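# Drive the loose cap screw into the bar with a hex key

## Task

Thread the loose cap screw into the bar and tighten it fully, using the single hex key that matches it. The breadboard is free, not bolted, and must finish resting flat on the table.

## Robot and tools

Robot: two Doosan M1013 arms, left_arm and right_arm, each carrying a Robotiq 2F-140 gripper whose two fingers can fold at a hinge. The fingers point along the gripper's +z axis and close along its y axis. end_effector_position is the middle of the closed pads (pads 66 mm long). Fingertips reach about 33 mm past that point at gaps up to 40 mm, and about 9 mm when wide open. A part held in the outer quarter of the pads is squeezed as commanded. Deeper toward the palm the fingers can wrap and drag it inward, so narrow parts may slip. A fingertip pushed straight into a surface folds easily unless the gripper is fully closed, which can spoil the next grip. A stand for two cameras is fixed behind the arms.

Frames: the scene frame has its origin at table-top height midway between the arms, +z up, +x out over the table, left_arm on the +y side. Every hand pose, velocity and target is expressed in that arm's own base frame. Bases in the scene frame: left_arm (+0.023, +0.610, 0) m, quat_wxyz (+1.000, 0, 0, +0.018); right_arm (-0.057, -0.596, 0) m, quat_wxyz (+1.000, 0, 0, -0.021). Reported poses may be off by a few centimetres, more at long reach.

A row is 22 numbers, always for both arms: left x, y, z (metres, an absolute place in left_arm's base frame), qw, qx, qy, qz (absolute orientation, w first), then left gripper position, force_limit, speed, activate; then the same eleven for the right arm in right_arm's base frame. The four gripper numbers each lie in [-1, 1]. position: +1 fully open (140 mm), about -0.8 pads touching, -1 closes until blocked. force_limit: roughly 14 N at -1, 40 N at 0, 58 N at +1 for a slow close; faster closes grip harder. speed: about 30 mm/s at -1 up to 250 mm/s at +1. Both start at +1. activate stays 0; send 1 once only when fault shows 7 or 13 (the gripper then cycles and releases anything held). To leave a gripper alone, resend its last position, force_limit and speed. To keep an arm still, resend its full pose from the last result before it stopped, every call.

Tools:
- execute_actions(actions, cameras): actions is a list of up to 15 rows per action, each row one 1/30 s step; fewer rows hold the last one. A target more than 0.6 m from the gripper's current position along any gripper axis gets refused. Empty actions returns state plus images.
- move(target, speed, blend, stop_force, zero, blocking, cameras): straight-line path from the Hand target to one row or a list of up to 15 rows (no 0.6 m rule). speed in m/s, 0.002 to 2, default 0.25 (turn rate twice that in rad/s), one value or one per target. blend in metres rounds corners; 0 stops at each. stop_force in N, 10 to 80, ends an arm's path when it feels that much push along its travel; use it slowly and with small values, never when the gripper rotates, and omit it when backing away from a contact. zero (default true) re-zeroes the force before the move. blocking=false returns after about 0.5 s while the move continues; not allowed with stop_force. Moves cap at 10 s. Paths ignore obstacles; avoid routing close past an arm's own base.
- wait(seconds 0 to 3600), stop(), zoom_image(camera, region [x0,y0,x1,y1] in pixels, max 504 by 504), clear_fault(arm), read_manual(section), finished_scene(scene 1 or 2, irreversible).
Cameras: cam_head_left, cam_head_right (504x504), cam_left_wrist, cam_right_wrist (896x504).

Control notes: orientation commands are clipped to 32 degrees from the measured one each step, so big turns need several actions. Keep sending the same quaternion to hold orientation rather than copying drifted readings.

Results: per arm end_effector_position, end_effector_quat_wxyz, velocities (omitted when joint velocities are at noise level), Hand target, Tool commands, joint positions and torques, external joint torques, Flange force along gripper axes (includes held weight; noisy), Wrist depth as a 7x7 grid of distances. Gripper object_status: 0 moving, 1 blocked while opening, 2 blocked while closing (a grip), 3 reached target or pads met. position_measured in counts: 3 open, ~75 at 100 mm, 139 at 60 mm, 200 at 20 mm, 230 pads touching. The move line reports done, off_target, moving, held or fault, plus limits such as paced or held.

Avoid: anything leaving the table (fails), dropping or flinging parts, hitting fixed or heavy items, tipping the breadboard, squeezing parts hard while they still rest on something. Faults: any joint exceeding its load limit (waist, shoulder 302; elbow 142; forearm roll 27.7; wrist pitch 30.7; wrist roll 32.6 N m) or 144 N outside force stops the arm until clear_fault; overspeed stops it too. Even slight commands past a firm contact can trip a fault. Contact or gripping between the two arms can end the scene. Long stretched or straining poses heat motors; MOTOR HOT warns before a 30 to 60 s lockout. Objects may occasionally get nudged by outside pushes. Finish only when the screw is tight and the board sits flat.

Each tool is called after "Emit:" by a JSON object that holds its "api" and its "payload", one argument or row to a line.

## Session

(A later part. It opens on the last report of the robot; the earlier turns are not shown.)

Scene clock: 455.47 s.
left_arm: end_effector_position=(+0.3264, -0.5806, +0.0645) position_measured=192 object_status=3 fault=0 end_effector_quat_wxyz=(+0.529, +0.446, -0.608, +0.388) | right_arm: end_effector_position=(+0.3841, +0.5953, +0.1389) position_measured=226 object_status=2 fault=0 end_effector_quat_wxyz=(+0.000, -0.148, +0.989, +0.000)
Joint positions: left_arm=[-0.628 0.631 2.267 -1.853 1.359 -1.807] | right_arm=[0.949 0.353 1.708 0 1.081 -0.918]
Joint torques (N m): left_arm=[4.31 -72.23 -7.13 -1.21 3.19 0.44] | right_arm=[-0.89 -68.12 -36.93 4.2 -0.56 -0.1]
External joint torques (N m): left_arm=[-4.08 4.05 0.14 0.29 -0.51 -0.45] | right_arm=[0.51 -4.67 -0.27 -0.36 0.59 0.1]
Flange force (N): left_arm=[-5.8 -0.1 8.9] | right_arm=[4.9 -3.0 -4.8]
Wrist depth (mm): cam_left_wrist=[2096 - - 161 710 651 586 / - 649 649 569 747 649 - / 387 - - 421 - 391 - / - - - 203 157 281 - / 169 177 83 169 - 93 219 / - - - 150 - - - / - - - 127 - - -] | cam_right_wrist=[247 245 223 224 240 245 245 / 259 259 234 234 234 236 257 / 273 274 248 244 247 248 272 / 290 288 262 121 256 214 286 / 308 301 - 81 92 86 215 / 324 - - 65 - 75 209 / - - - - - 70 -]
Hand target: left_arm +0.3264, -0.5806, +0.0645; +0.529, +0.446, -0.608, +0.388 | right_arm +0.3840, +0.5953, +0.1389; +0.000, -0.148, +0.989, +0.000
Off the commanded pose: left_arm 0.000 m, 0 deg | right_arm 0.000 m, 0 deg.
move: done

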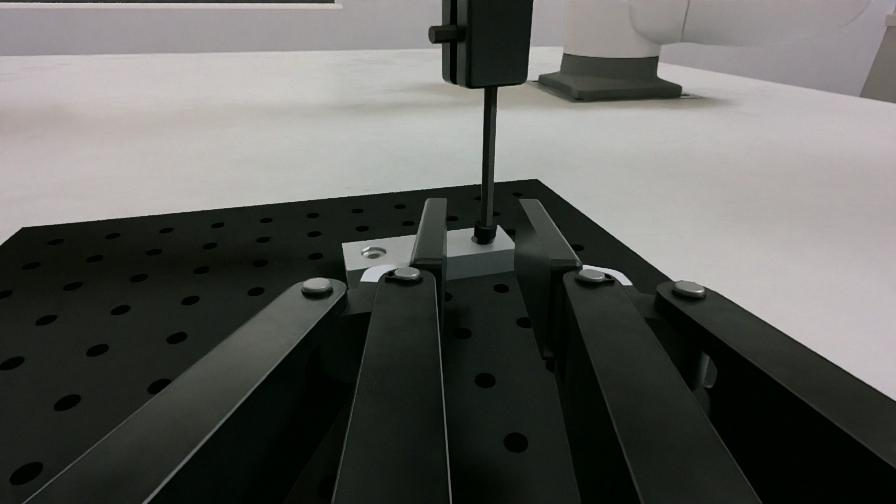

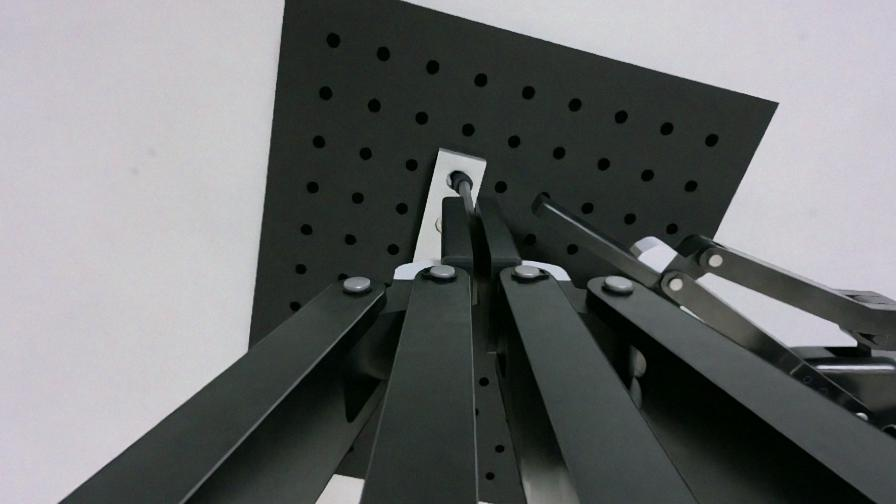

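Emit:
{"api": "move", "payload": {
  "target": [
    [0.3264,-0.5806,0.0645,-0.529,-0.446,0.608,-0.388,-0.5,-1,0,0,0.3842,0.5931,0.139,0,-0.1478,0.9890,0,-1,0.5,-1,0],
    [0.3264,-0.5806,0.0645,-0.529,-0.446,0.608,-0.388,-0.5,-1,0,0,0.3814,0.5879,0.1388,0,0.5948,0.8039,0,-1,0.5,-1,0]
  ],
  "speed": [0.02,0.4],
  "cameras": ["cam_left_wrist","cam_right_wrist"]
}}

Emit:
{"api": "zoom_image", "payload": {
  "camera": "cam_left_wrist",
  "region": [440, 180, 540, 280]
}}

Emit:
{"api": "zoom_image", "payload": {
  "camera": "cam_right_wrist",
  "region": [420, 120, 520, 220]
}}

Scene clock: 469.97 s.
left_arm: end_effector_position=(+0.3264, -0.5806, +0.0645) position_measured=192 object_status=3 fault=0 end_effector_quat_wxyz=(+0.529, +0.446, -0.608, +0.388) | right_arm: end_effector_position=(+0.3815, +0.5879, +0.1388) position_measured=226 object_status=2 fault=0 end_effector_quat_wxyz=(+0.000, +0.595, +0.804, +0.000)
Joint positions: left_arm=[-0.628 0.631 2.267 -1.853 1.359 -1.807] | right_arm=[0.946 0.342 1.723 0 1.076 0.649]
Joint torques (N m): left_arm=[4.48 -72.05 -7.04 -1.17 3.2 0.43] | right_arm=[0.96 -66.98 -37.18 4.25 -0.58 0.06]
External joint torques (N m): left_arm=[-4.29 3.87 0.04 0.26 -0.53 -0.43] | right_arm=[-1.23 -4.89 0.11 -0.41 0.55 -0.06]
Flange force (N): left_arm=[-5.5 0.0 9.4] | right_arm=[-5.9 -4.2 -4.6]
Wrist depth (mm): cam_left_wrist=[1924 2063 2802 172 704 659 618 / - - 637 565 701 654 656 / - - 395 380 390 - 400 / - - 225 205 158 266 281 / 176 177 83 170 - 93 219 / - - - 150 - - - / - - - - - - -] | cam_right_wrist=[244 245 240 220 217 222 224 / 256 257 256 234 232 234 235 / 272 272 253 240 242 248 247 / 289 288 265 122 259 262 269 / 306 301 - 81 92 92 304 / 321 - - 66 - 75 319 / - - - - - 70 -]
Hand target: left_arm +0.3264, -0.5806, +0.0645; +0.529, +0.446, -0.608, +0.388 | right_arm +0.3814, +0.5879, +0.1388; +0.000, +0.595, +0.804, +0.000
Off the commanded pose: left_arm 0.000 m, 0 deg | right_arm 0.000 m, 0 deg.
move: done

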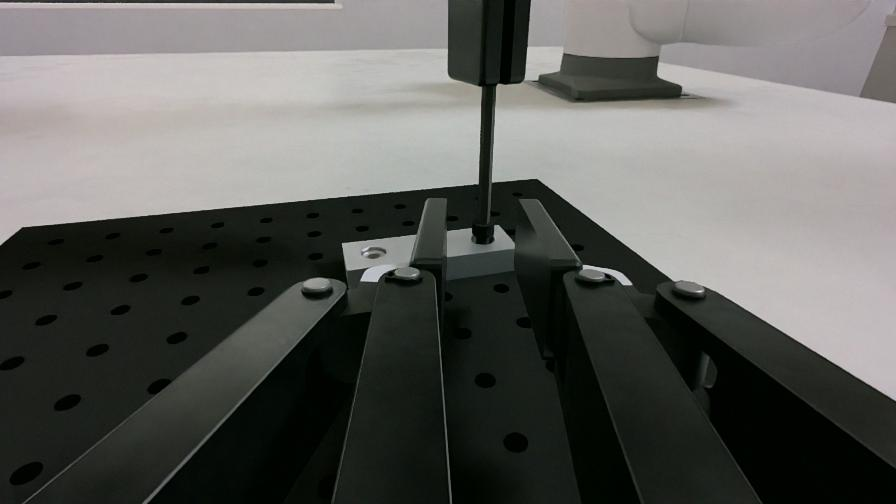

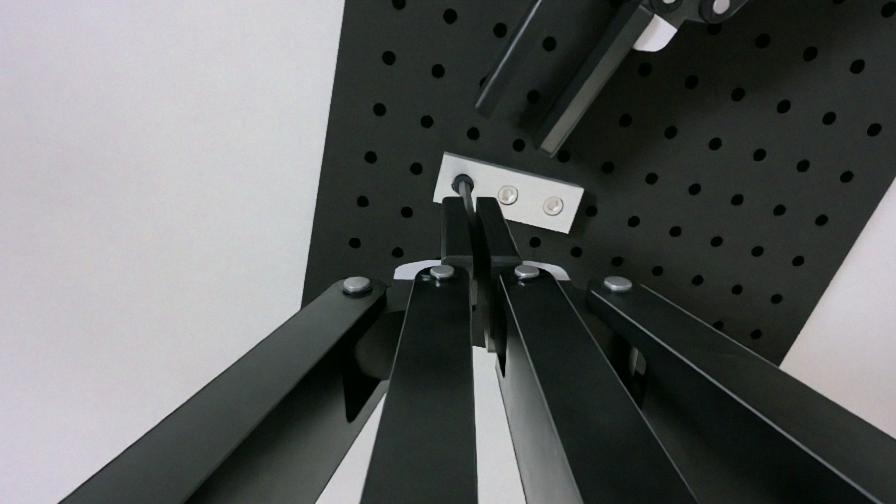

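Scaled by 5.040 from the camera's image (finer frame: 1280x720).

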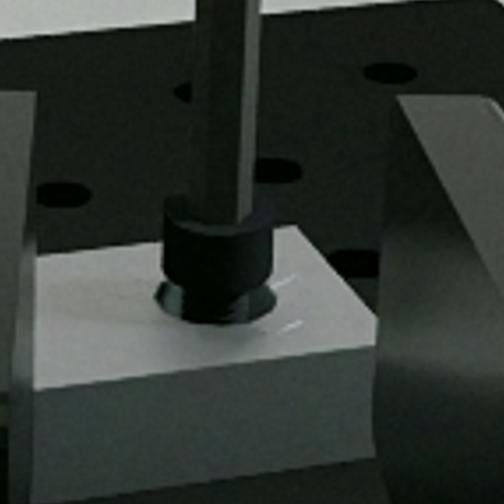

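Scaled by 5.040 from the camera's image (finer frame: 1280x720).

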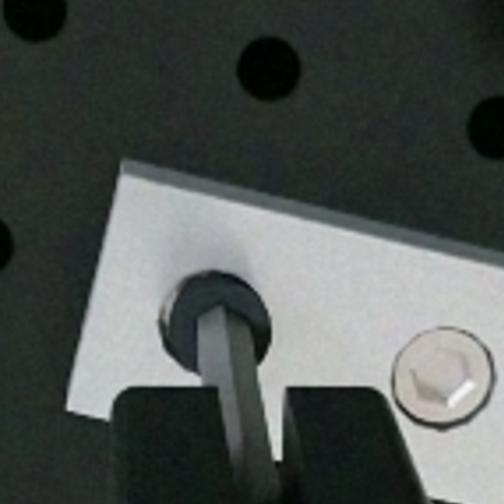

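Emit:
{"api": "move", "payload": {
  "target": [
    [0.3264,-0.5806,0.0645,-0.529,-0.446,0.608,-0.388,-0.5,-1,0,0,0.3762,0.5907,0.1386,0,0.9890,0.1478,0,-1,0.5,-1,0],
    [0.3264,-0.5806,0.0645,-0.529,-0.446,0.608,-0.388,-0.5,-1,0,0,0.3790,0.5959,0.1384,0,0.8039,-0.5948,0,-1,0.5,-1,0],
    [0.3264,-0.5806,0.0645,-0.529,-0.446,0.608,-0.388,-0.5,-1,0,0,0.3831,0.5950,0.1382,0,0.3987,-0.9171,0,-1,0.5,-1,0]
  ],
  "speed": 0.5,
  "blend": [0.03,0.03,0],
  "cameras": ["cam_left_wrist","cam_right_wrist"]
}}

Emit:
{"api": "zoom_image", "payload": {
  "camera": "cam_left_wrist",
  "region": [440, 180, 540, 280]
}}

Emit:
{"api": "zoom_image", "payload": {
  "camera": "cam_right_wrist",
  "region": [420, 120, 520, 220]
}}

Scene clock: 480.60 s.
left_arm: end_effector_position=(+0.3264, -0.5806, +0.0645) position_measured=192 object_status=3 fault=0 end_effector_quat_wxyz=(+0.529, +0.446, -0.608, +0.388) | right_arm: end_effector_position=(+0.3831, +0.5950, +0.1382) position_measured=226 object_status=2 fault=0 end_effector_quat_wxyz=(+0.000, -0.399, +0.917, +0.000)
Joint positions: left_arm=[-0.628 0.631 2.267 -1.853 1.359 -1.807] | right_arm=[0.95 0.352 1.71 0 1.08 4.842]
Joint torques (N m): left_arm=[4.48 -72.04 -7.06 -1.19 3.23 0.42] | right_arm=[1.14 -68.37 -37.95 5.09 -1.08 0.07]
External joint torques (N m): left_arm=[-4.62 3.9 0.04 0.26 -0.55 -0.42] | right_arm=[-1.18 -4.79 0.77 -1.26 1.13 -0.07]
Flange force (N): left_arm=[-5.5 0.2 10.0] | right_arm=[7.4 -3.1 -4.9]
Wrist depth (mm): cam_left_wrist=[- 1742 - 160 691 666 598 / - 623 654 507 728 643 583 / 385 417 391 299 - 392 398 / - - - 203 157 - - / 169 176 83 169 - 93 - / - - - 150 - - - / - - - 126 - - -] | cam_right_wrist=[244 246 227 223 242 245 245 / 261 258 235 234 250 257 257 / 274 254 247 241 246 267 272 / 286 263 258 122 258 267 287 / 307 275 - 81 92 92 304 / 321 - - 66 - 75 317 / - - - - - 70 -]
Hand target: left_arm +0.3264, -0.5806, +0.0645; +0.529, +0.446, -0.608, +0.388 | right_arm +0.3831, +0.5950, +0.1382; +0.000, -0.399, +0.917, +0.000
Off the commanded pose: left_arm 0.000 m, 0 deg | right_arm 0.000 m, 0 deg.
move: done

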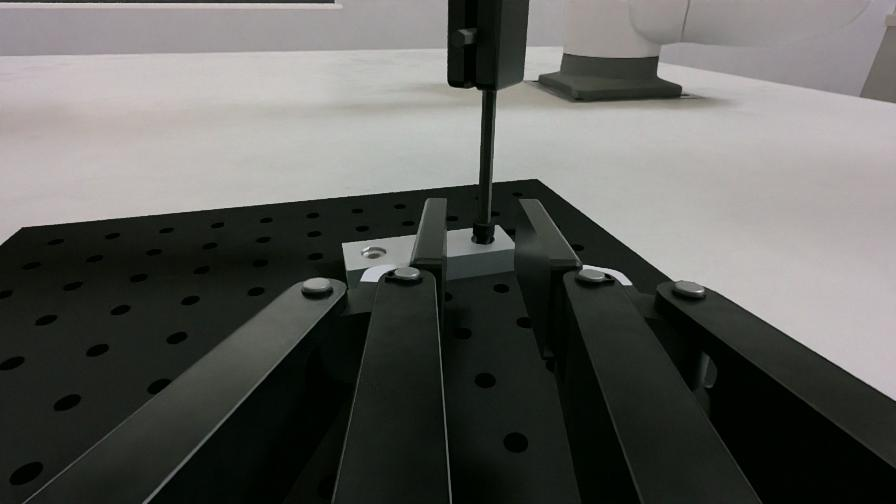

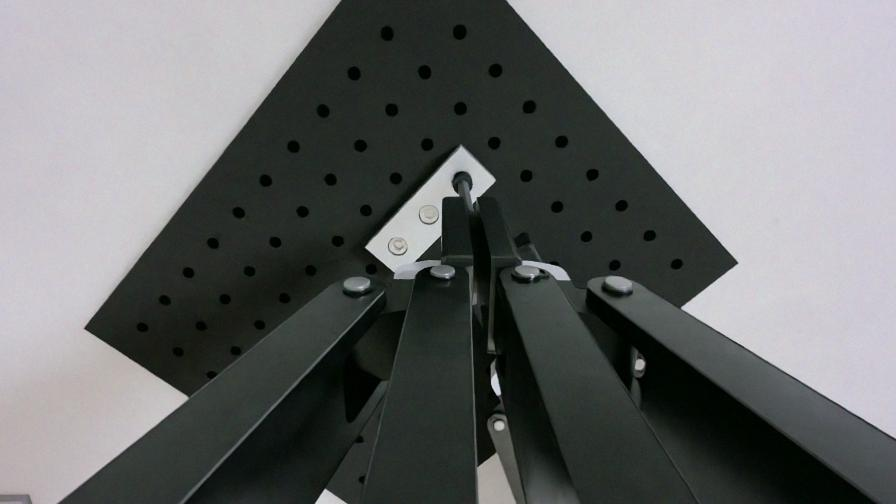

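Scaled by 5.040 from the camera's image (finer frame: 1280x720).

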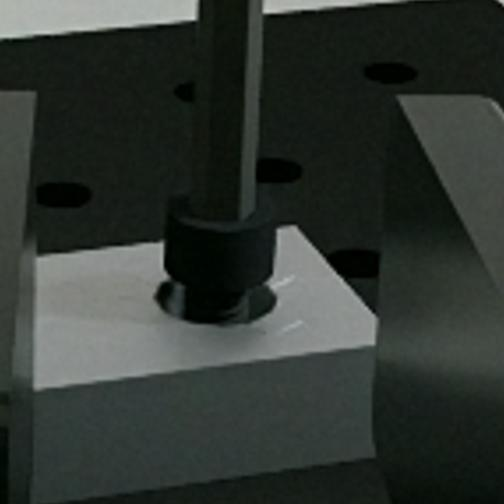

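Scaled by 5.040 from the camera's image (finer frame: 1280x720).

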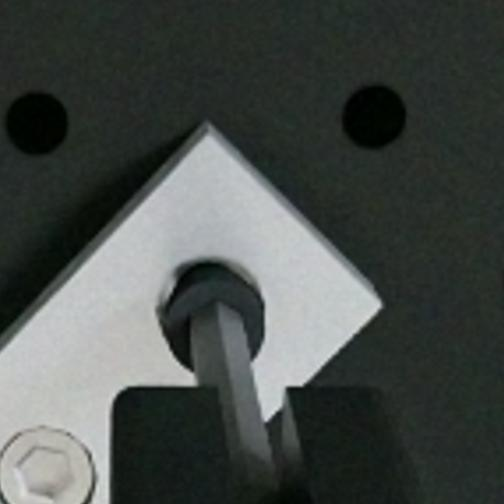

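Emit:
{"api": "move", "payload": {
  "target": [
    [0.3264,-0.5806,0.0645,-0.529,-0.446,0.608,-0.388,-0.5,-1,0,0,0.3831,0.5950,0.150,0,0.3987,-0.9171,0,-1,0.5,-1,0],
    [0.3264,-0.5806,0.0645,-0.529,-0.446,0.608,-0.388,-0.5,-1,0,0,0.3790,0.5959,0.150,0,0.8039,-0.5948,0,-1,0.5,-1,0],
    [0.3264,-0.5806,0.0645,-0.529,-0.446,0.608,-0.388,-0.5,-1,0,0,0.3762,0.5907,0.150,0,0.9890,0.1478,0,-1,0.5,-1,0],
    [0.3264,-0.5806,0.0645,-0.529,-0.446,0.608,-0.388,-0.5,-1,0,0,0.3814,0.5879,0.150,0,0.5948,0.8039,0,-1,0.5,-1,0],
    [0.3264,-0.5806,0.0645,-0.529,-0.446,0.608,-0.388,-0.5,-1,0,0,0.3842,0.5931,0.150,0,-0.1478,0.9890,0,-1,0.5,-1,0],
    [0.3264,-0.5806,0.0645,-0.529,-0.446,0.608,-0.388,-0.5,-1,0,0,0.3790,0.5959,0.150,0,-0.8039,0.5948,0,-1,0.5,-1,0],
    [0.3264,-0.5806,0.0645,-0.529,-0.446,0.608,-0.388,-0.5,-1,0,0,0.3762,0.5907,0.150,0,-0.9890,-0.1478,0,-1,0.5,-1,0],
    [0.3264,-0.5806,0.0645,-0.529,-0.446,0.608,-0.388,-0.5,-1,0,0,0.3830,0.5888,0.150,0,-0.4067,-0.9135,0,-1,0.5,-1,0],
    [0.3264,-0.5806,0.0645,-0.529,-0.446,0.608,-0.388,-0.5,-1,0,0,0.3814,0.5879,0.150,0,-0.5948,-0.8039,0,-1,0.5,-1,0]
  ],
  "speed": [0.05,1,1,1,1,1,1,1,1],
  "blend": [0.003,0.1,0.1,0.1,0.1,0.1,0.1,0,0],
  "cameras": ["cam_left_wrist","cam_right_wrist"]
}}

Emit:
{"api": "zoom_image", "payload": {
  "camera": "cam_left_wrist",
  "region": [440, 180, 540, 280]
}}

Emit:
{"api": "zoom_image", "payload": {
  "camera": "cam_right_wrist",
  "region": [420, 120, 520, 220]
}}

Scene clock: 503.83 s.
left_arm: end_effector_position=(+0.3264, -0.5806, +0.0645) position_measured=192 object_status=3 fault=0 end_effector_quat_wxyz=(+0.529, +0.446, -0.608, +0.388) | right_arm: end_effector_position=(+0.3814, +0.5878, +0.1501) position_measured=226 object_status=2 fault=0 end_effector_quat_wxyz=(+0.000, +0.595, +0.804, +0.000)
Joint positions: left_arm=[-0.628 0.631 2.267 -1.853 1.359 -1.807] | right_arm=[0.946 0.333 1.713 0 1.095 -5.634]
Joint torques (N m): left_arm=[4.15 -71.99 -7.11 -1.19 3.2 0.44] | right_arm=[-0.61 -67.15 -36.9 4.22 -0.6 0]
External joint torques (N m): left_arm=[-3.94 3.77 0.04 0.26 -0.53 -0.44] | right_arm=[0.35 -5.23 -0.99 -0.31 0.56 0]
Flange force (N): left_arm=[-5.3 -0.2 8.7] | right_arm=[-3.0 -4.3 -5.8]
Wrist depth (mm): cam_left_wrist=[1924 2204 2432 172 718 686 2802 / 633 627 - 567 648 568 - / 420 - - 297 420 472 - / 227 216 - 204 157 - 256 / 176 176 83 162 - 92 - / - - - 150 - - - / - - - 126 - - -] | cam_right_wrist=[256 257 249 232 228 234 234 / 267 269 263 242 243 245 246 / 282 282 264 252 256 260 261 / 298 300 277 121 271 275 296 / 319 314 - 81 92 92 318 / 333 - - 66 - 75 69 / - - - - - 70 -]
Hand target: left_arm +0.3264, -0.5806, +0.0645; +0.529, +0.446, -0.608, +0.388 | right_arm +0.3814, +0.5879, +0.1500; +0.000, +0.595, +0.804, +0.000
Off the commanded pose: left_arm 0.000 m, 0 deg | right_arm 0.000 m, 0 deg.
move: done

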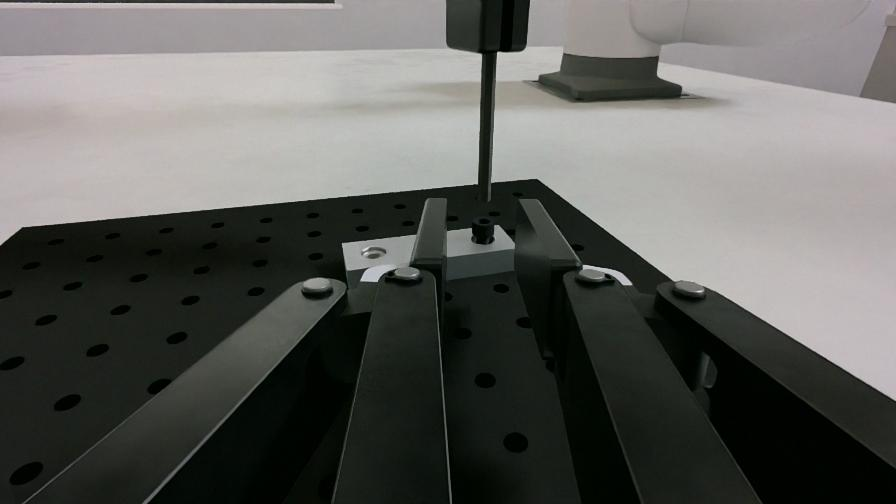

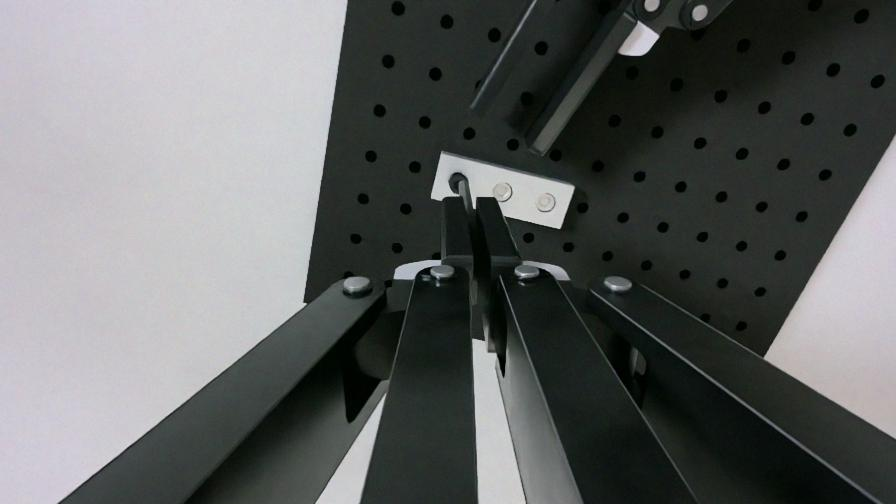

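Scaled by 5.040 from the camera's image (finer frame: 1280x720).

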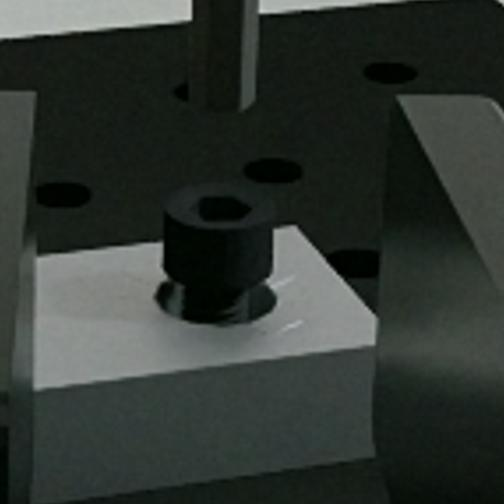

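Scaled by 5.040 from the camera's image (finer frame: 1280x720).

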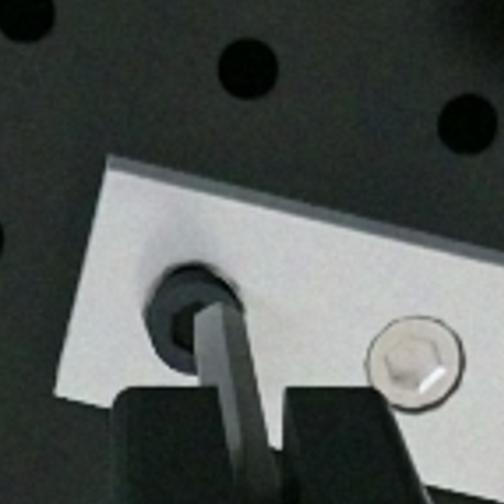

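Emit:
{"api": "move", "payload": {
  "target": [0.3264,-0.5806,0.0645,-0.529,-0.446,0.608,-0.388,-0.5,-1,0,0,0.3814,0.5879,0.1365,0,-0.5948,-0.8039,0,-1,0.5,-1,0],
  "speed": 0.025,
  "stop_force": 12,
  "cameras": ["cam_left_wrist","cam_right_wrist"]
}}

Emit:
{"api": "zoom_image", "payload": {
  "camera": "cam_left_wrist",
  "region": [440, 180, 540, 280]
}}

Emit:
{"api": "zoom_image", "payload": {
  "camera": "cam_right_wrist",
  "region": [420, 120, 520, 220]
}}

Scene clock: 510.17 s.
left_arm: end_effector_position=(+0.3264, -0.5806, +0.0645) position_measured=192 object_status=3 fault=0 end_effector_quat_wxyz=(+0.529, +0.446, -0.608, +0.388) | right_arm: end_effector_position=(+0.3816, +0.5881, +0.1382) position_measured=226 object_status=2 fault=0 end_effector_quat_wxyz=(+0.000, +0.595, +0.804, +0.000)
Joint positions: left_arm=[-0.628 0.631 2.267 -1.853 1.359 -1.807] | right_arm=[0.946 0.342 1.724 0 1.075 -5.634]
Joint torques (N m): left_arm=[4.31 -72.39 -7.18 -1.21 3.2 0.45] | right_arm=[1.53 -34.41 -15.16 5.11 -1.8 0.04]
External joint torques (N m): left_arm=[-4.37 4.23 0.16 0.29 -0.52 -0.45] | right_arm=[-1.55 -37.45 -22.08 -1.25 1.76 -0.04]
Flange force (N): left_arm=[-6.1 0.0 9.5] | right_arm=[-6.7 -4.4 -52.6]
Wrist depth (mm): cam_left_wrist=[1632 1868 2185 168 704 658 605 / - 638 649 - 645 680 651 / 388 390 360 296 391 - 378 / 226 227 215 204 158 - 281 / 169 176 83 169 - 93 - / - - - 151 - - - / - - - 127 - - -] | cam_right_wrist=[245 244 242 220 217 222 223 / 258 259 251 236 232 233 235 / 271 272 266 240 242 247 248 / 288 285 265 122 258 261 264 / 307 304 - 81 92 92 303 / 323 - - 66 - 75 320 / - - - - - 70 -]
Hand target: left_arm +0.3264, -0.5806, +0.0645; +0.529, +0.446, -0.608, +0.388 | right_arm +0.3815, +0.5881, +0.1382; +0.000, +0.595, +0.804, +0.000
Off the commanded pose: left_arm 0.000 m, 0 deg | right_arm 0.002 m, 0 deg.
move: contact (right_arm)

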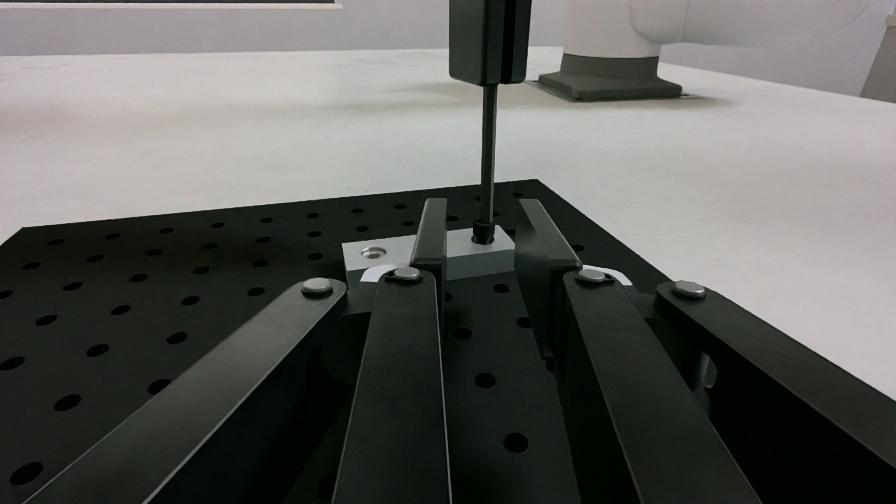

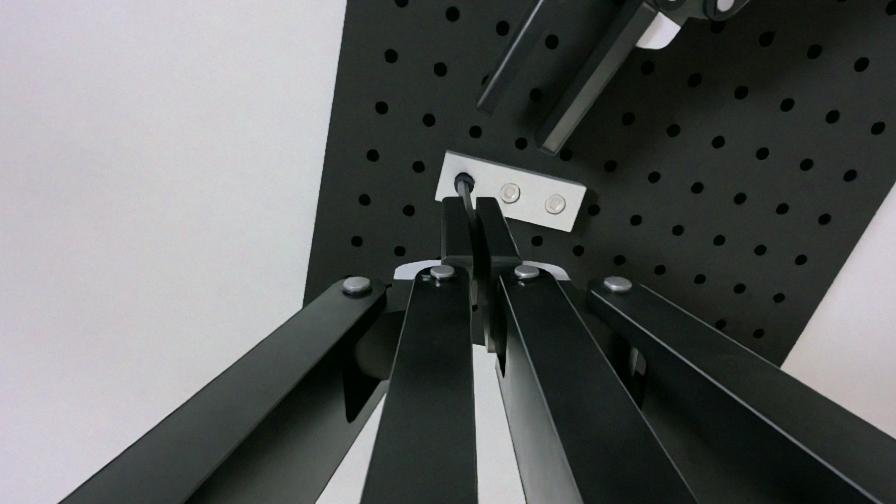

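Scaled by 5.040 from the camera's image (finer frame: 1280x720).

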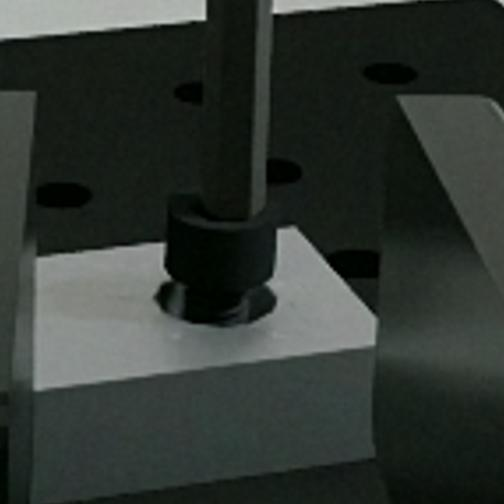

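Scaled by 5.040 from the camera's image (finer frame: 1280x720).

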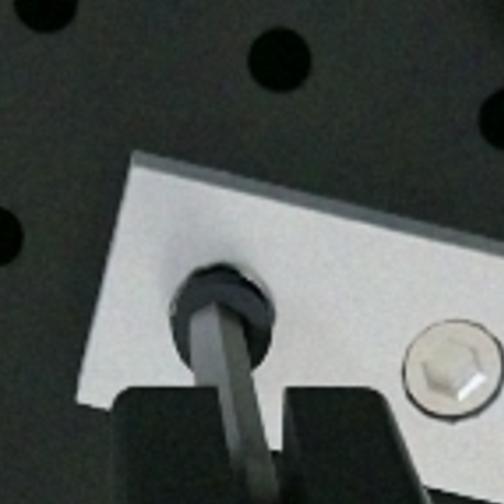

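Emit:
{"api": "move", "payload": {
  "target": [
    [0.3264,-0.5806,0.0645,-0.529,-0.446,0.608,-0.388,-0.5,-1,0,0,0.3814,0.5879,0.1386,0,-0.5948,-0.8039,0,-1,0.5,-1,0],
    [0.3264,-0.5806,0.0645,-0.529,-0.446,0.608,-0.388,-0.5,-1,0,0,0.3762,0.5907,0.1384,0,-0.9890,-0.1478,0,-1,0.5,-1,0],
    [0.3264,-0.5806,0.0645,-0.529,-0.446,0.608,-0.388,-0.5,-1,0,0,0.3790,0.5959,0.1381,0,-0.8039,0.5948,0,-1,0.5,-1,0]
  ],
  "speed": [0.05,0.4,0.4],
  "blend": [0,0.03,0],
  "cameras": ["cam_left_wrist","cam_right_wrist"]
}}

Emit:
{"api": "zoom_image", "payload": {
  "camera": "cam_left_wrist",
  "region": [440, 180, 540, 280]
}}

Emit:
{"api": "zoom_image", "payload": {
  "camera": "cam_right_wrist",
  "region": [420, 120, 520, 220]
}}

Scene clock: 523.23 s.
left_arm: end_effector_position=(+0.3264, -0.5806, +0.0645) position_measured=192 object_status=3 fault=0 end_effector_quat_wxyz=(+0.529, +0.446, -0.608, +0.388) | right_arm: end_effector_position=(+0.3790, +0.5959, +0.1381) position_measured=226 object_status=2 fault=0 end_effector_quat_wxyz=(+0.000, +0.804, -0.595, +0.000)
Joint positions: left_arm=[-0.628 0.631 2.267 -1.853 1.359 -1.807] | right_arm=[0.955 0.35 1.713 0 1.078 -2.483]
Joint torques (N m): left_arm=[4.44 -72.13 -7.1 -1.19 3.2 0.43] | right_arm=[2.02 -69.06 -38.33 5.12 -1.13 0.05]
External joint torques (N m): left_arm=[-4.25 3.93 0.07 0.27 -0.52 -0.43] | right_arm=[-2.23 -4.2 1.01 -1.32 1.16 -0.05]
Flange force (N): left_arm=[-5.6 -0.1 9.3] | right_arm=[7.4 3.6 -4.3]
Wrist depth (mm): cam_left_wrist=[- 2131 - 169 684 663 591 / - 648 - 187 714 735 624 / - 408 - - 397 - - / - - - 204 158 256 299 / 176 176 83 163 - 93 207 / - - - 150 - - - / - - - 126 - - -] | cam_right_wrist=[222 222 223 222 222 246 246 / 233 233 233 233 233 257 258 / 245 247 246 235 248 269 280 / 261 260 261 122 281 288 287 / 276 273 - 81 92 92 305 / 321 - - 65 - 75 323 / - - - - - 70 -]
Hand target: left_arm +0.3264, -0.5806, +0.0645; +0.529, +0.446, -0.608, +0.388 | right_arm +0.3790, +0.5959, +0.1381; +0.000, +0.804, -0.595, +0.000
Off the commanded pose: left_arm 0.000 m, 0 deg | right_arm 0.000 m, 0 deg.
move: done

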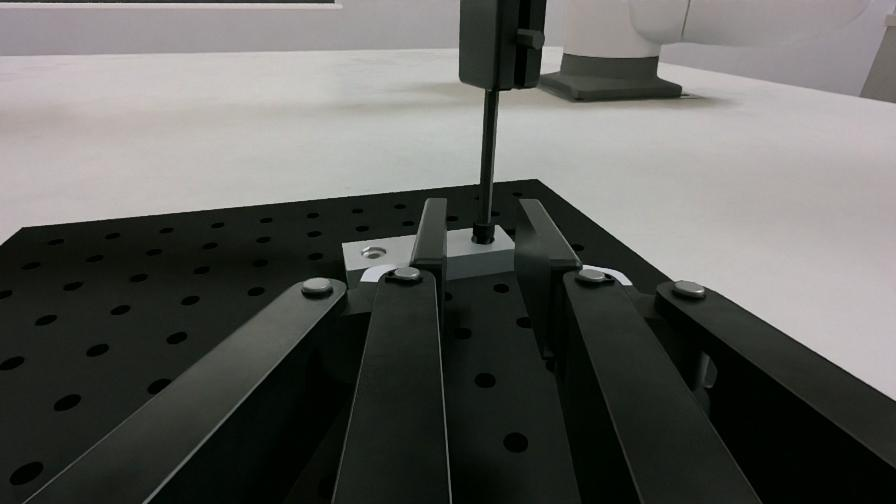

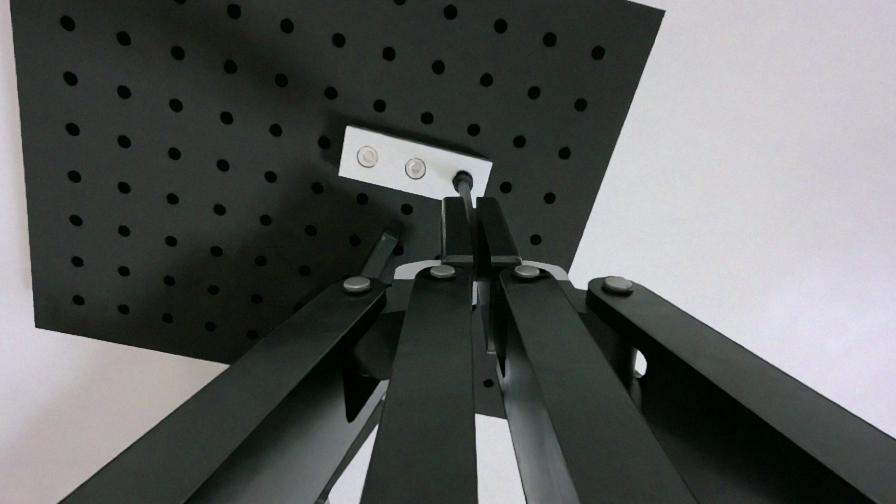

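Scaled by 5.040 from the camera's image (finer frame: 1280x720).

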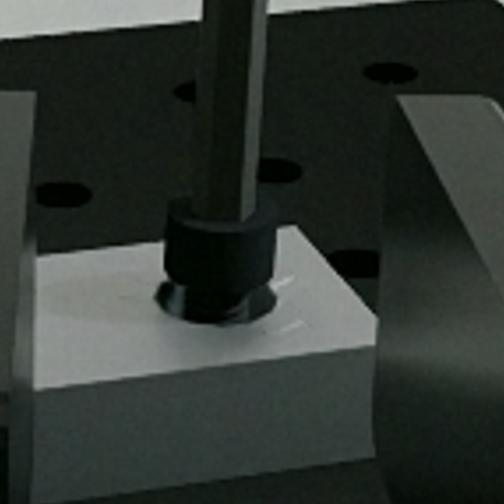

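Scaled by 5.040 from the camera's image (finer frame: 1280x720).

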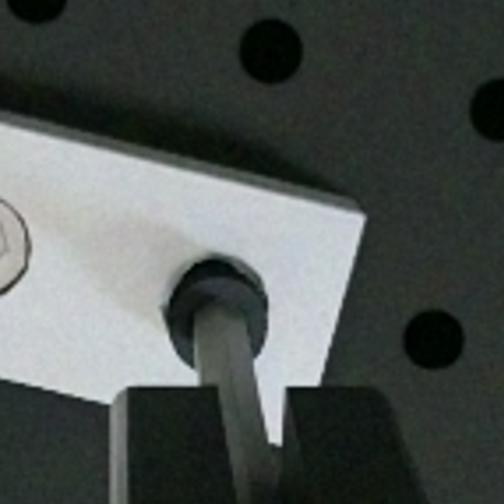

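Emit:
{"api": "move", "payload": {
  "target": [
    [0.3264,-0.5806,0.0645,-0.529,-0.446,0.608,-0.388,-0.5,-1,0,0,0.3842,0.5931,0.1377,0,-0.1478,0.9890,0,-1,0.5,-1,0],
    [0.3264,-0.5806,0.0645,-0.529,-0.446,0.608,-0.388,-0.5,-1,0,0,0.3814,0.5879,0.1374,0,0.5948,0.8039,0,-1,0.5,-1,0],
    [0.3264,-0.5806,0.0645,-0.529,-0.446,0.608,-0.388,-0.5,-1,0,0,0.3762,0.5907,0.1371,0,0.9890,0.1478,0,-1,0.5,-1,0],
    [0.3264,-0.5806,0.0645,-0.529,-0.446,0.608,-0.388,-0.5,-1,0,0,0.3790,0.5959,0.1368,0,0.8039,-0.5948,0,-1,0.5,-1,0]
  ],
  "speed": 0.5,
  "blend": [0.03,0.03,0.03,0],
  "cameras": ["cam_left_wrist","cam_right_wrist"]
}}

Emit:
{"api": "zoom_image", "payload": {
  "camera": "cam_left_wrist",
  "region": [440, 180, 540, 280]
}}

Scene clock: 536.47 s.
left_arm: end_effector_position=(+0.3264, -0.5806, +0.0645) position_measured=192 object_status=3 fault=0 end_effector_quat_wxyz=(+0.529, +0.446, -0.608, +0.388) | right_arm: end_effector_position=(+0.3790, +0.5959, +0.1368) position_measured=226 object_status=2 fault=0 end_effector_quat_wxyz=(+0.000, +0.804, -0.595, +0.000)
Joint positions: left_arm=[-0.628 0.631 2.267 -1.853 1.359 -1.807] | right_arm=[0.955 0.351 1.714 0 1.076 3.8]
Joint torques (N m): left_arm=[4.3 -72.12 -7.06 -1.2 3.19 0.43] | right_arm=[2.13 -69.32 -38.29 5.37 -1.05 0.05]
External joint torques (N m): left_arm=[-4.36 3.97 0.05 0.28 -0.51 -0.43] | right_arm=[-2.59 -3.57 0.99 -1.58 1.07 -0.05]
Flange force (N): left_arm=[-5.7 0.0 9.5] | right_arm=[7.2 2.6 -3.7]
Wrist depth (mm): cam_left_wrist=[2113 2113 - 169 686 654 626 / - - - 570 703 663 591 / - 395 394 411 392 - - / 226 - 229 203 158 - - / 177 176 83 169 - 93 - / - - - 150 - - - / - - - 127 - - -] | cam_right_wrist=[221 220 221 221 222 244 247 / 232 232 232 233 233 257 264 / 244 245 245 234 246 270 270 / 257 258 259 122 263 287 286 / 273 271 - 81 92 92 306 / 316 - - 65 - 75 320 / - - - - - 70 -]
Hand target: left_arm +0.3264, -0.5806, +0.0645; +0.529, +0.446, -0.608, +0.388 | right_arm +0.3790, +0.5959, +0.1368; +0.000, +0.804, -0.595, +0.000
Off the commanded pose: left_arm 0.000 m, 0 deg | right_arm 0.000 m, 0 deg.
move: done

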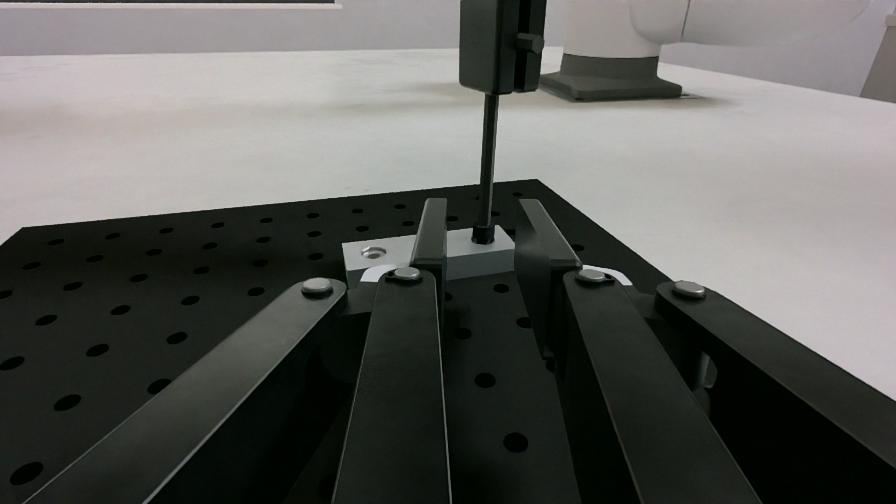

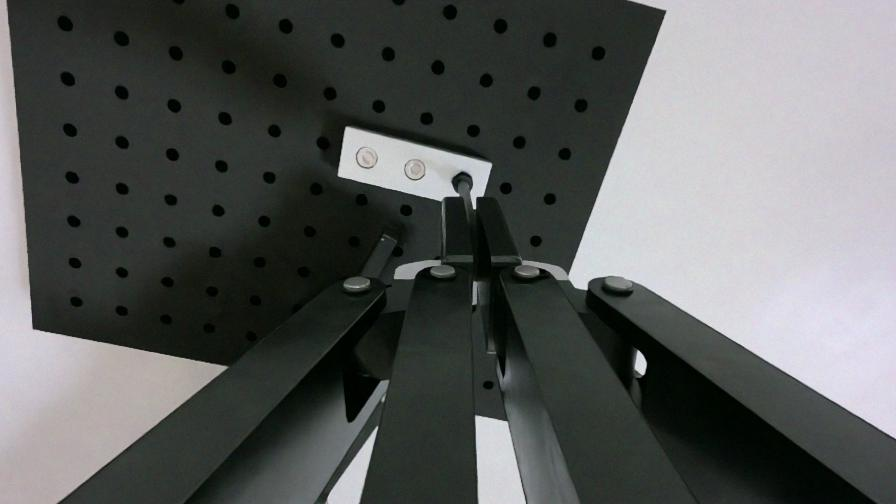

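Scaled by 5.040 from the camera's image (finer frame: 1280x720).

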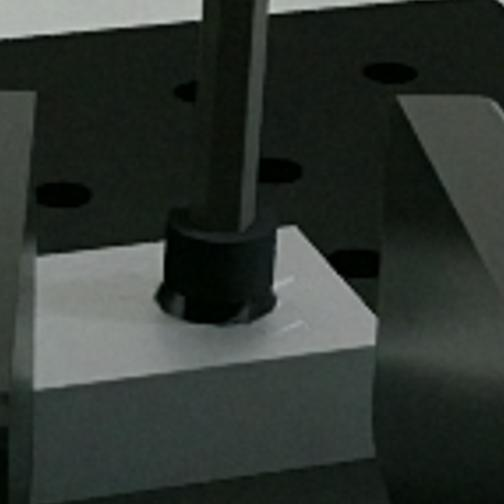

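Emit:
{"api": "move", "payload": {
  "target": [
    [0.3264,-0.5806,0.0645,-0.529,-0.446,0.608,-0.388,-0.5,-1,0,0,0.3831,0.5950,0.1366,0,0.3987,-0.9171,0,-1,0.5,-1,0],
    [0.3264,-0.5806,0.0645,-0.529,-0.446,0.608,-0.388,-0.5,-1,0,0,0.3831,0.5950,0.147,0,0.3987,-0.9171,0,-1,0.5,-1,0],
    [0.3264,-0.5806,0.0645,-0.529,-0.446,0.608,-0.388,-0.5,-1,0,0,0.3790,0.5959,0.147,0,0.8039,-0.5948,0,-1,0.5,-1,0],
    [0.3264,-0.5806,0.0645,-0.529,-0.446,0.608,-0.388,-0.5,-1,0,0,0.3762,0.5907,0.147,0,0.9890,0.1478,0,-1,0.5,-1,0],
    [0.3264,-0.5806,0.0645,-0.529,-0.446,0.608,-0.388,-0.5,-1,0,0,0.3814,0.5879,0.147,0,0.5948,0.8039,0,-1,0.5,-1,0],
    [0.3264,-0.5806,0.0645,-0.529,-0.446,0.608,-0.388,-0.5,-1,0,0,0.3842,0.5931,0.147,0,-0.1478,0.9890,0,-1,0.5,-1,0],
    [0.3264,-0.5806,0.0645,-0.529,-0.446,0.608,-0.388,-0.5,-1,0,0,0.3790,0.5959,0.147,0,-0.8039,0.5948,0,-1,0.5,-1,0],
    [0.3264,-0.5806,0.0645,-0.529,-0.446,0.608,-0.388,-0.5,-1,0,0,0.3762,0.5907,0.147,0,-0.9890,-0.1478,0,-1,0.5,-1,0],
    [0.3264,-0.5806,0.0645,-0.529,-0.446,0.608,-0.388,-0.5,-1,0,0,0.3830,0.5888,0.147,0,-0.4067,-0.9135,0,-1,0.5,-1,0],
    [0.3264,-0.5806,0.0645,-0.529,-0.446,0.608,-0.388,-0.5,-1,0,0,0.3814,0.5879,0.147,0,-0.5948,-0.8039,0,-1,0.5,-1,0]
  ],
  "speed": [0.5,0.06,1,1,1,1,1,1,1,1],
  "blend": [0,0.003,0.1,0.1,0.1,0.1,0.1,0.1,0,0]
}}

Emit:
{"api": "move", "payload": {
  "target": [0.3264,-0.5806,0.0645,-0.529,-0.446,0.608,-0.388,-0.5,-1,0,0,0.3814,0.5879,0.1366,0,-0.5948,-0.8039,0,-1,0.5,-1,0],
  "speed": 0.025,
  "stop_force": 12,
  "cameras": ["cam_left_wrist","cam_right_wrist"]
}}

Emit:
{"api": "zoom_image", "payload": {
  "camera": "cam_left_wrist",
  "region": [440, 180, 540, 280]
}}

Scene clock: 559.33 s.
left_arm: end_effector_position=(+0.3264, -0.5806, +0.0645) position_measured=192 object_status=3 fault=0 end_effector_quat_wxyz=(+0.529, +0.446, -0.608, +0.388) | right_arm: end_effector_position=(+0.3814, +0.5878, +0.1471) position_measured=226 object_status=2 fault=0 end_effector_quat_wxyz=(+0.000, +0.595, +0.804, +0.000)
Joint positions: left_arm=[-0.628 0.631 2.267 -1.853 1.359 -1.807] | right_arm=[0.946 0.335 1.716 0 1.09 -5.634]
Joint torques (N m): left_arm=[4.13 -72.04 -6.99 -1.17 3.23 0.42] | right_arm=[-0.22 -67.01 -37.71 4.19 -0.55 -0.05]
External joint torques (N m): left_arm=[-4.1 3.87 0.01 0.25 -0.55 -0.42] | right_arm=[-0.04 -4.64 0.16 -0.31 0.51 0.05]
Flange force (N): left_arm=[-5.5 -0.2 9.0] | right_arm=[-4.3 -5.2 -4.2]
Wrist depth (mm): cam_left_wrist=[2079 1968 2185 171 704 670 648 / - 646 573 578 701 570 658 / - 388 422 - 421 394 394 / - - - 204 158 282 - / 168 177 83 169 - 93 217 / - - - 150 - - - / - - - 127 - - -] | cam_right_wrist=[251 253 250 229 225 230 232 / 265 265 263 242 240 243 243 / 280 280 273 248 253 256 257 / 295 297 273 122 267 271 278 / 315 310 - 81 92 92 318 / 332 - - 65 - 75 336 / - - - - - 70 -]
Hand target: left_arm +0.3264, -0.5806, +0.0645; +0.529, +0.446, -0.608, +0.388 | right_arm +0.3814, +0.5879, +0.1470; +0.000, +0.595, +0.804, +0.000
Off the commanded pose: left_arm 0.000 m, 0 deg | right_arm 0.000 m, 0 deg.
move: done

Scene clock: 560.37 s.
left_arm: end_effector_position=(+0.3264, -0.5806, +0.0645) position_measured=192 object_status=3 fault=0 end_effector_quat_wxyz=(+0.529, +0.446, -0.608, +0.388) | right_arm: end_effector_position=(+0.3815, +0.5880, +0.1371) position_measured=226 object_status=2 fault=0 end_effector_quat_wxyz=(+0.000, +0.595, +0.804, +0.000)
Joint positions: left_arm=[-0.628 0.631 2.267 -1.853 1.359 -1.807] | right_arm=[0.946 0.343 1.725 0 1.073 -5.634]
Joint torques (N m): left_arm=[4.33 -72.17 -7.08 -1.18 3.2 0.42] | right_arm=[0.46 -43.49 -21.81 4.67 -1.58 -0.01]
External joint torques (N m): left_arm=[-4.46 4.02 -0.01 0.25 -0.52 -0.42] | right_arm=[-0.48 -29.26 -15.61 -0.8 1.54 0.01]
Flange force (N): left_arm=[-5.8 -0.1 9.8] | right_arm=[-6.4 -6.6 -39.9]
Wrist depth (mm): cam_left_wrist=[2030 - - 167 701 640 601 / 632 593 651 570 720 - 581 / 423 389 387 425 - - 397 / - 241 241 205 158 265 281 / 168 176 83 169 - 93 228 / - - - 150 - - - / - - - - - - -] | cam_right_wrist=[242 243 242 220 198 220 222 / 259 256 254 232 229 233 233 / 275 270 251 239 241 246 246 / 287 289 264 121 259 261 265 / 305 301 - 81 92 92 304 / 324 - - 66 - 75 322 / - - - - - 70 -]
Hand target: left_arm +0.3264, -0.5806, +0.0645; +0.529, +0.446, -0.608, +0.388 | right_arm +0.3815, +0.5880, +0.1371; +0.000, +0.595, +0.804, +0.000
Off the commanded pose: left_arm 0.000 m, 0 deg | right_arm 0.001 m, 0 deg.
move: contact (right_arm)

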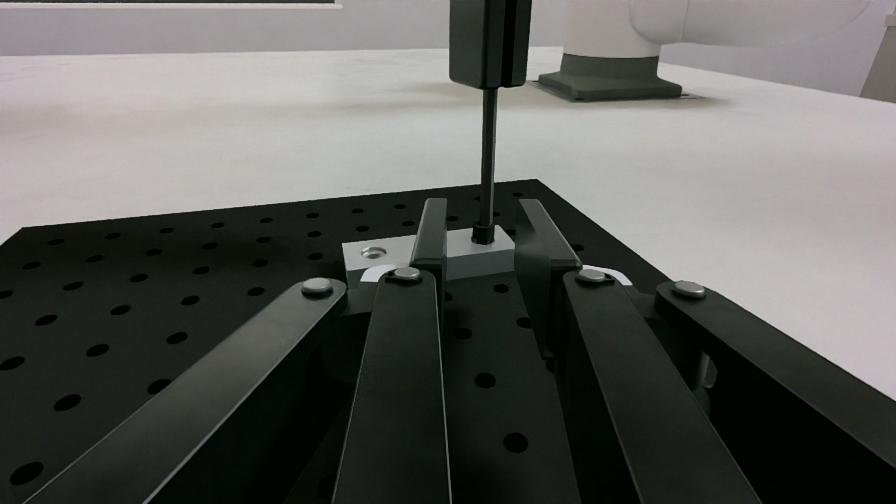

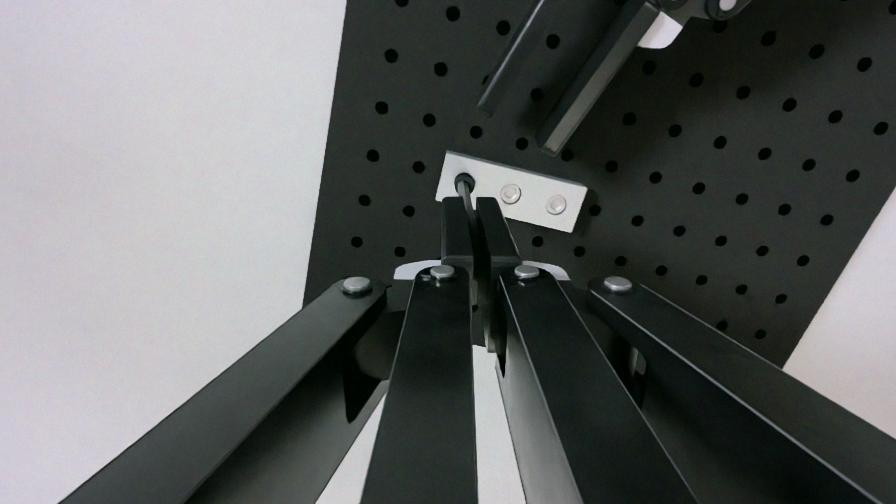

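Scaled by 5.040 from the camera's image (finer frame: 1280x720).

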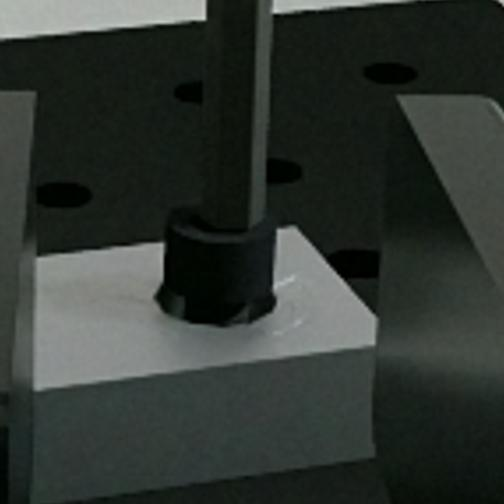

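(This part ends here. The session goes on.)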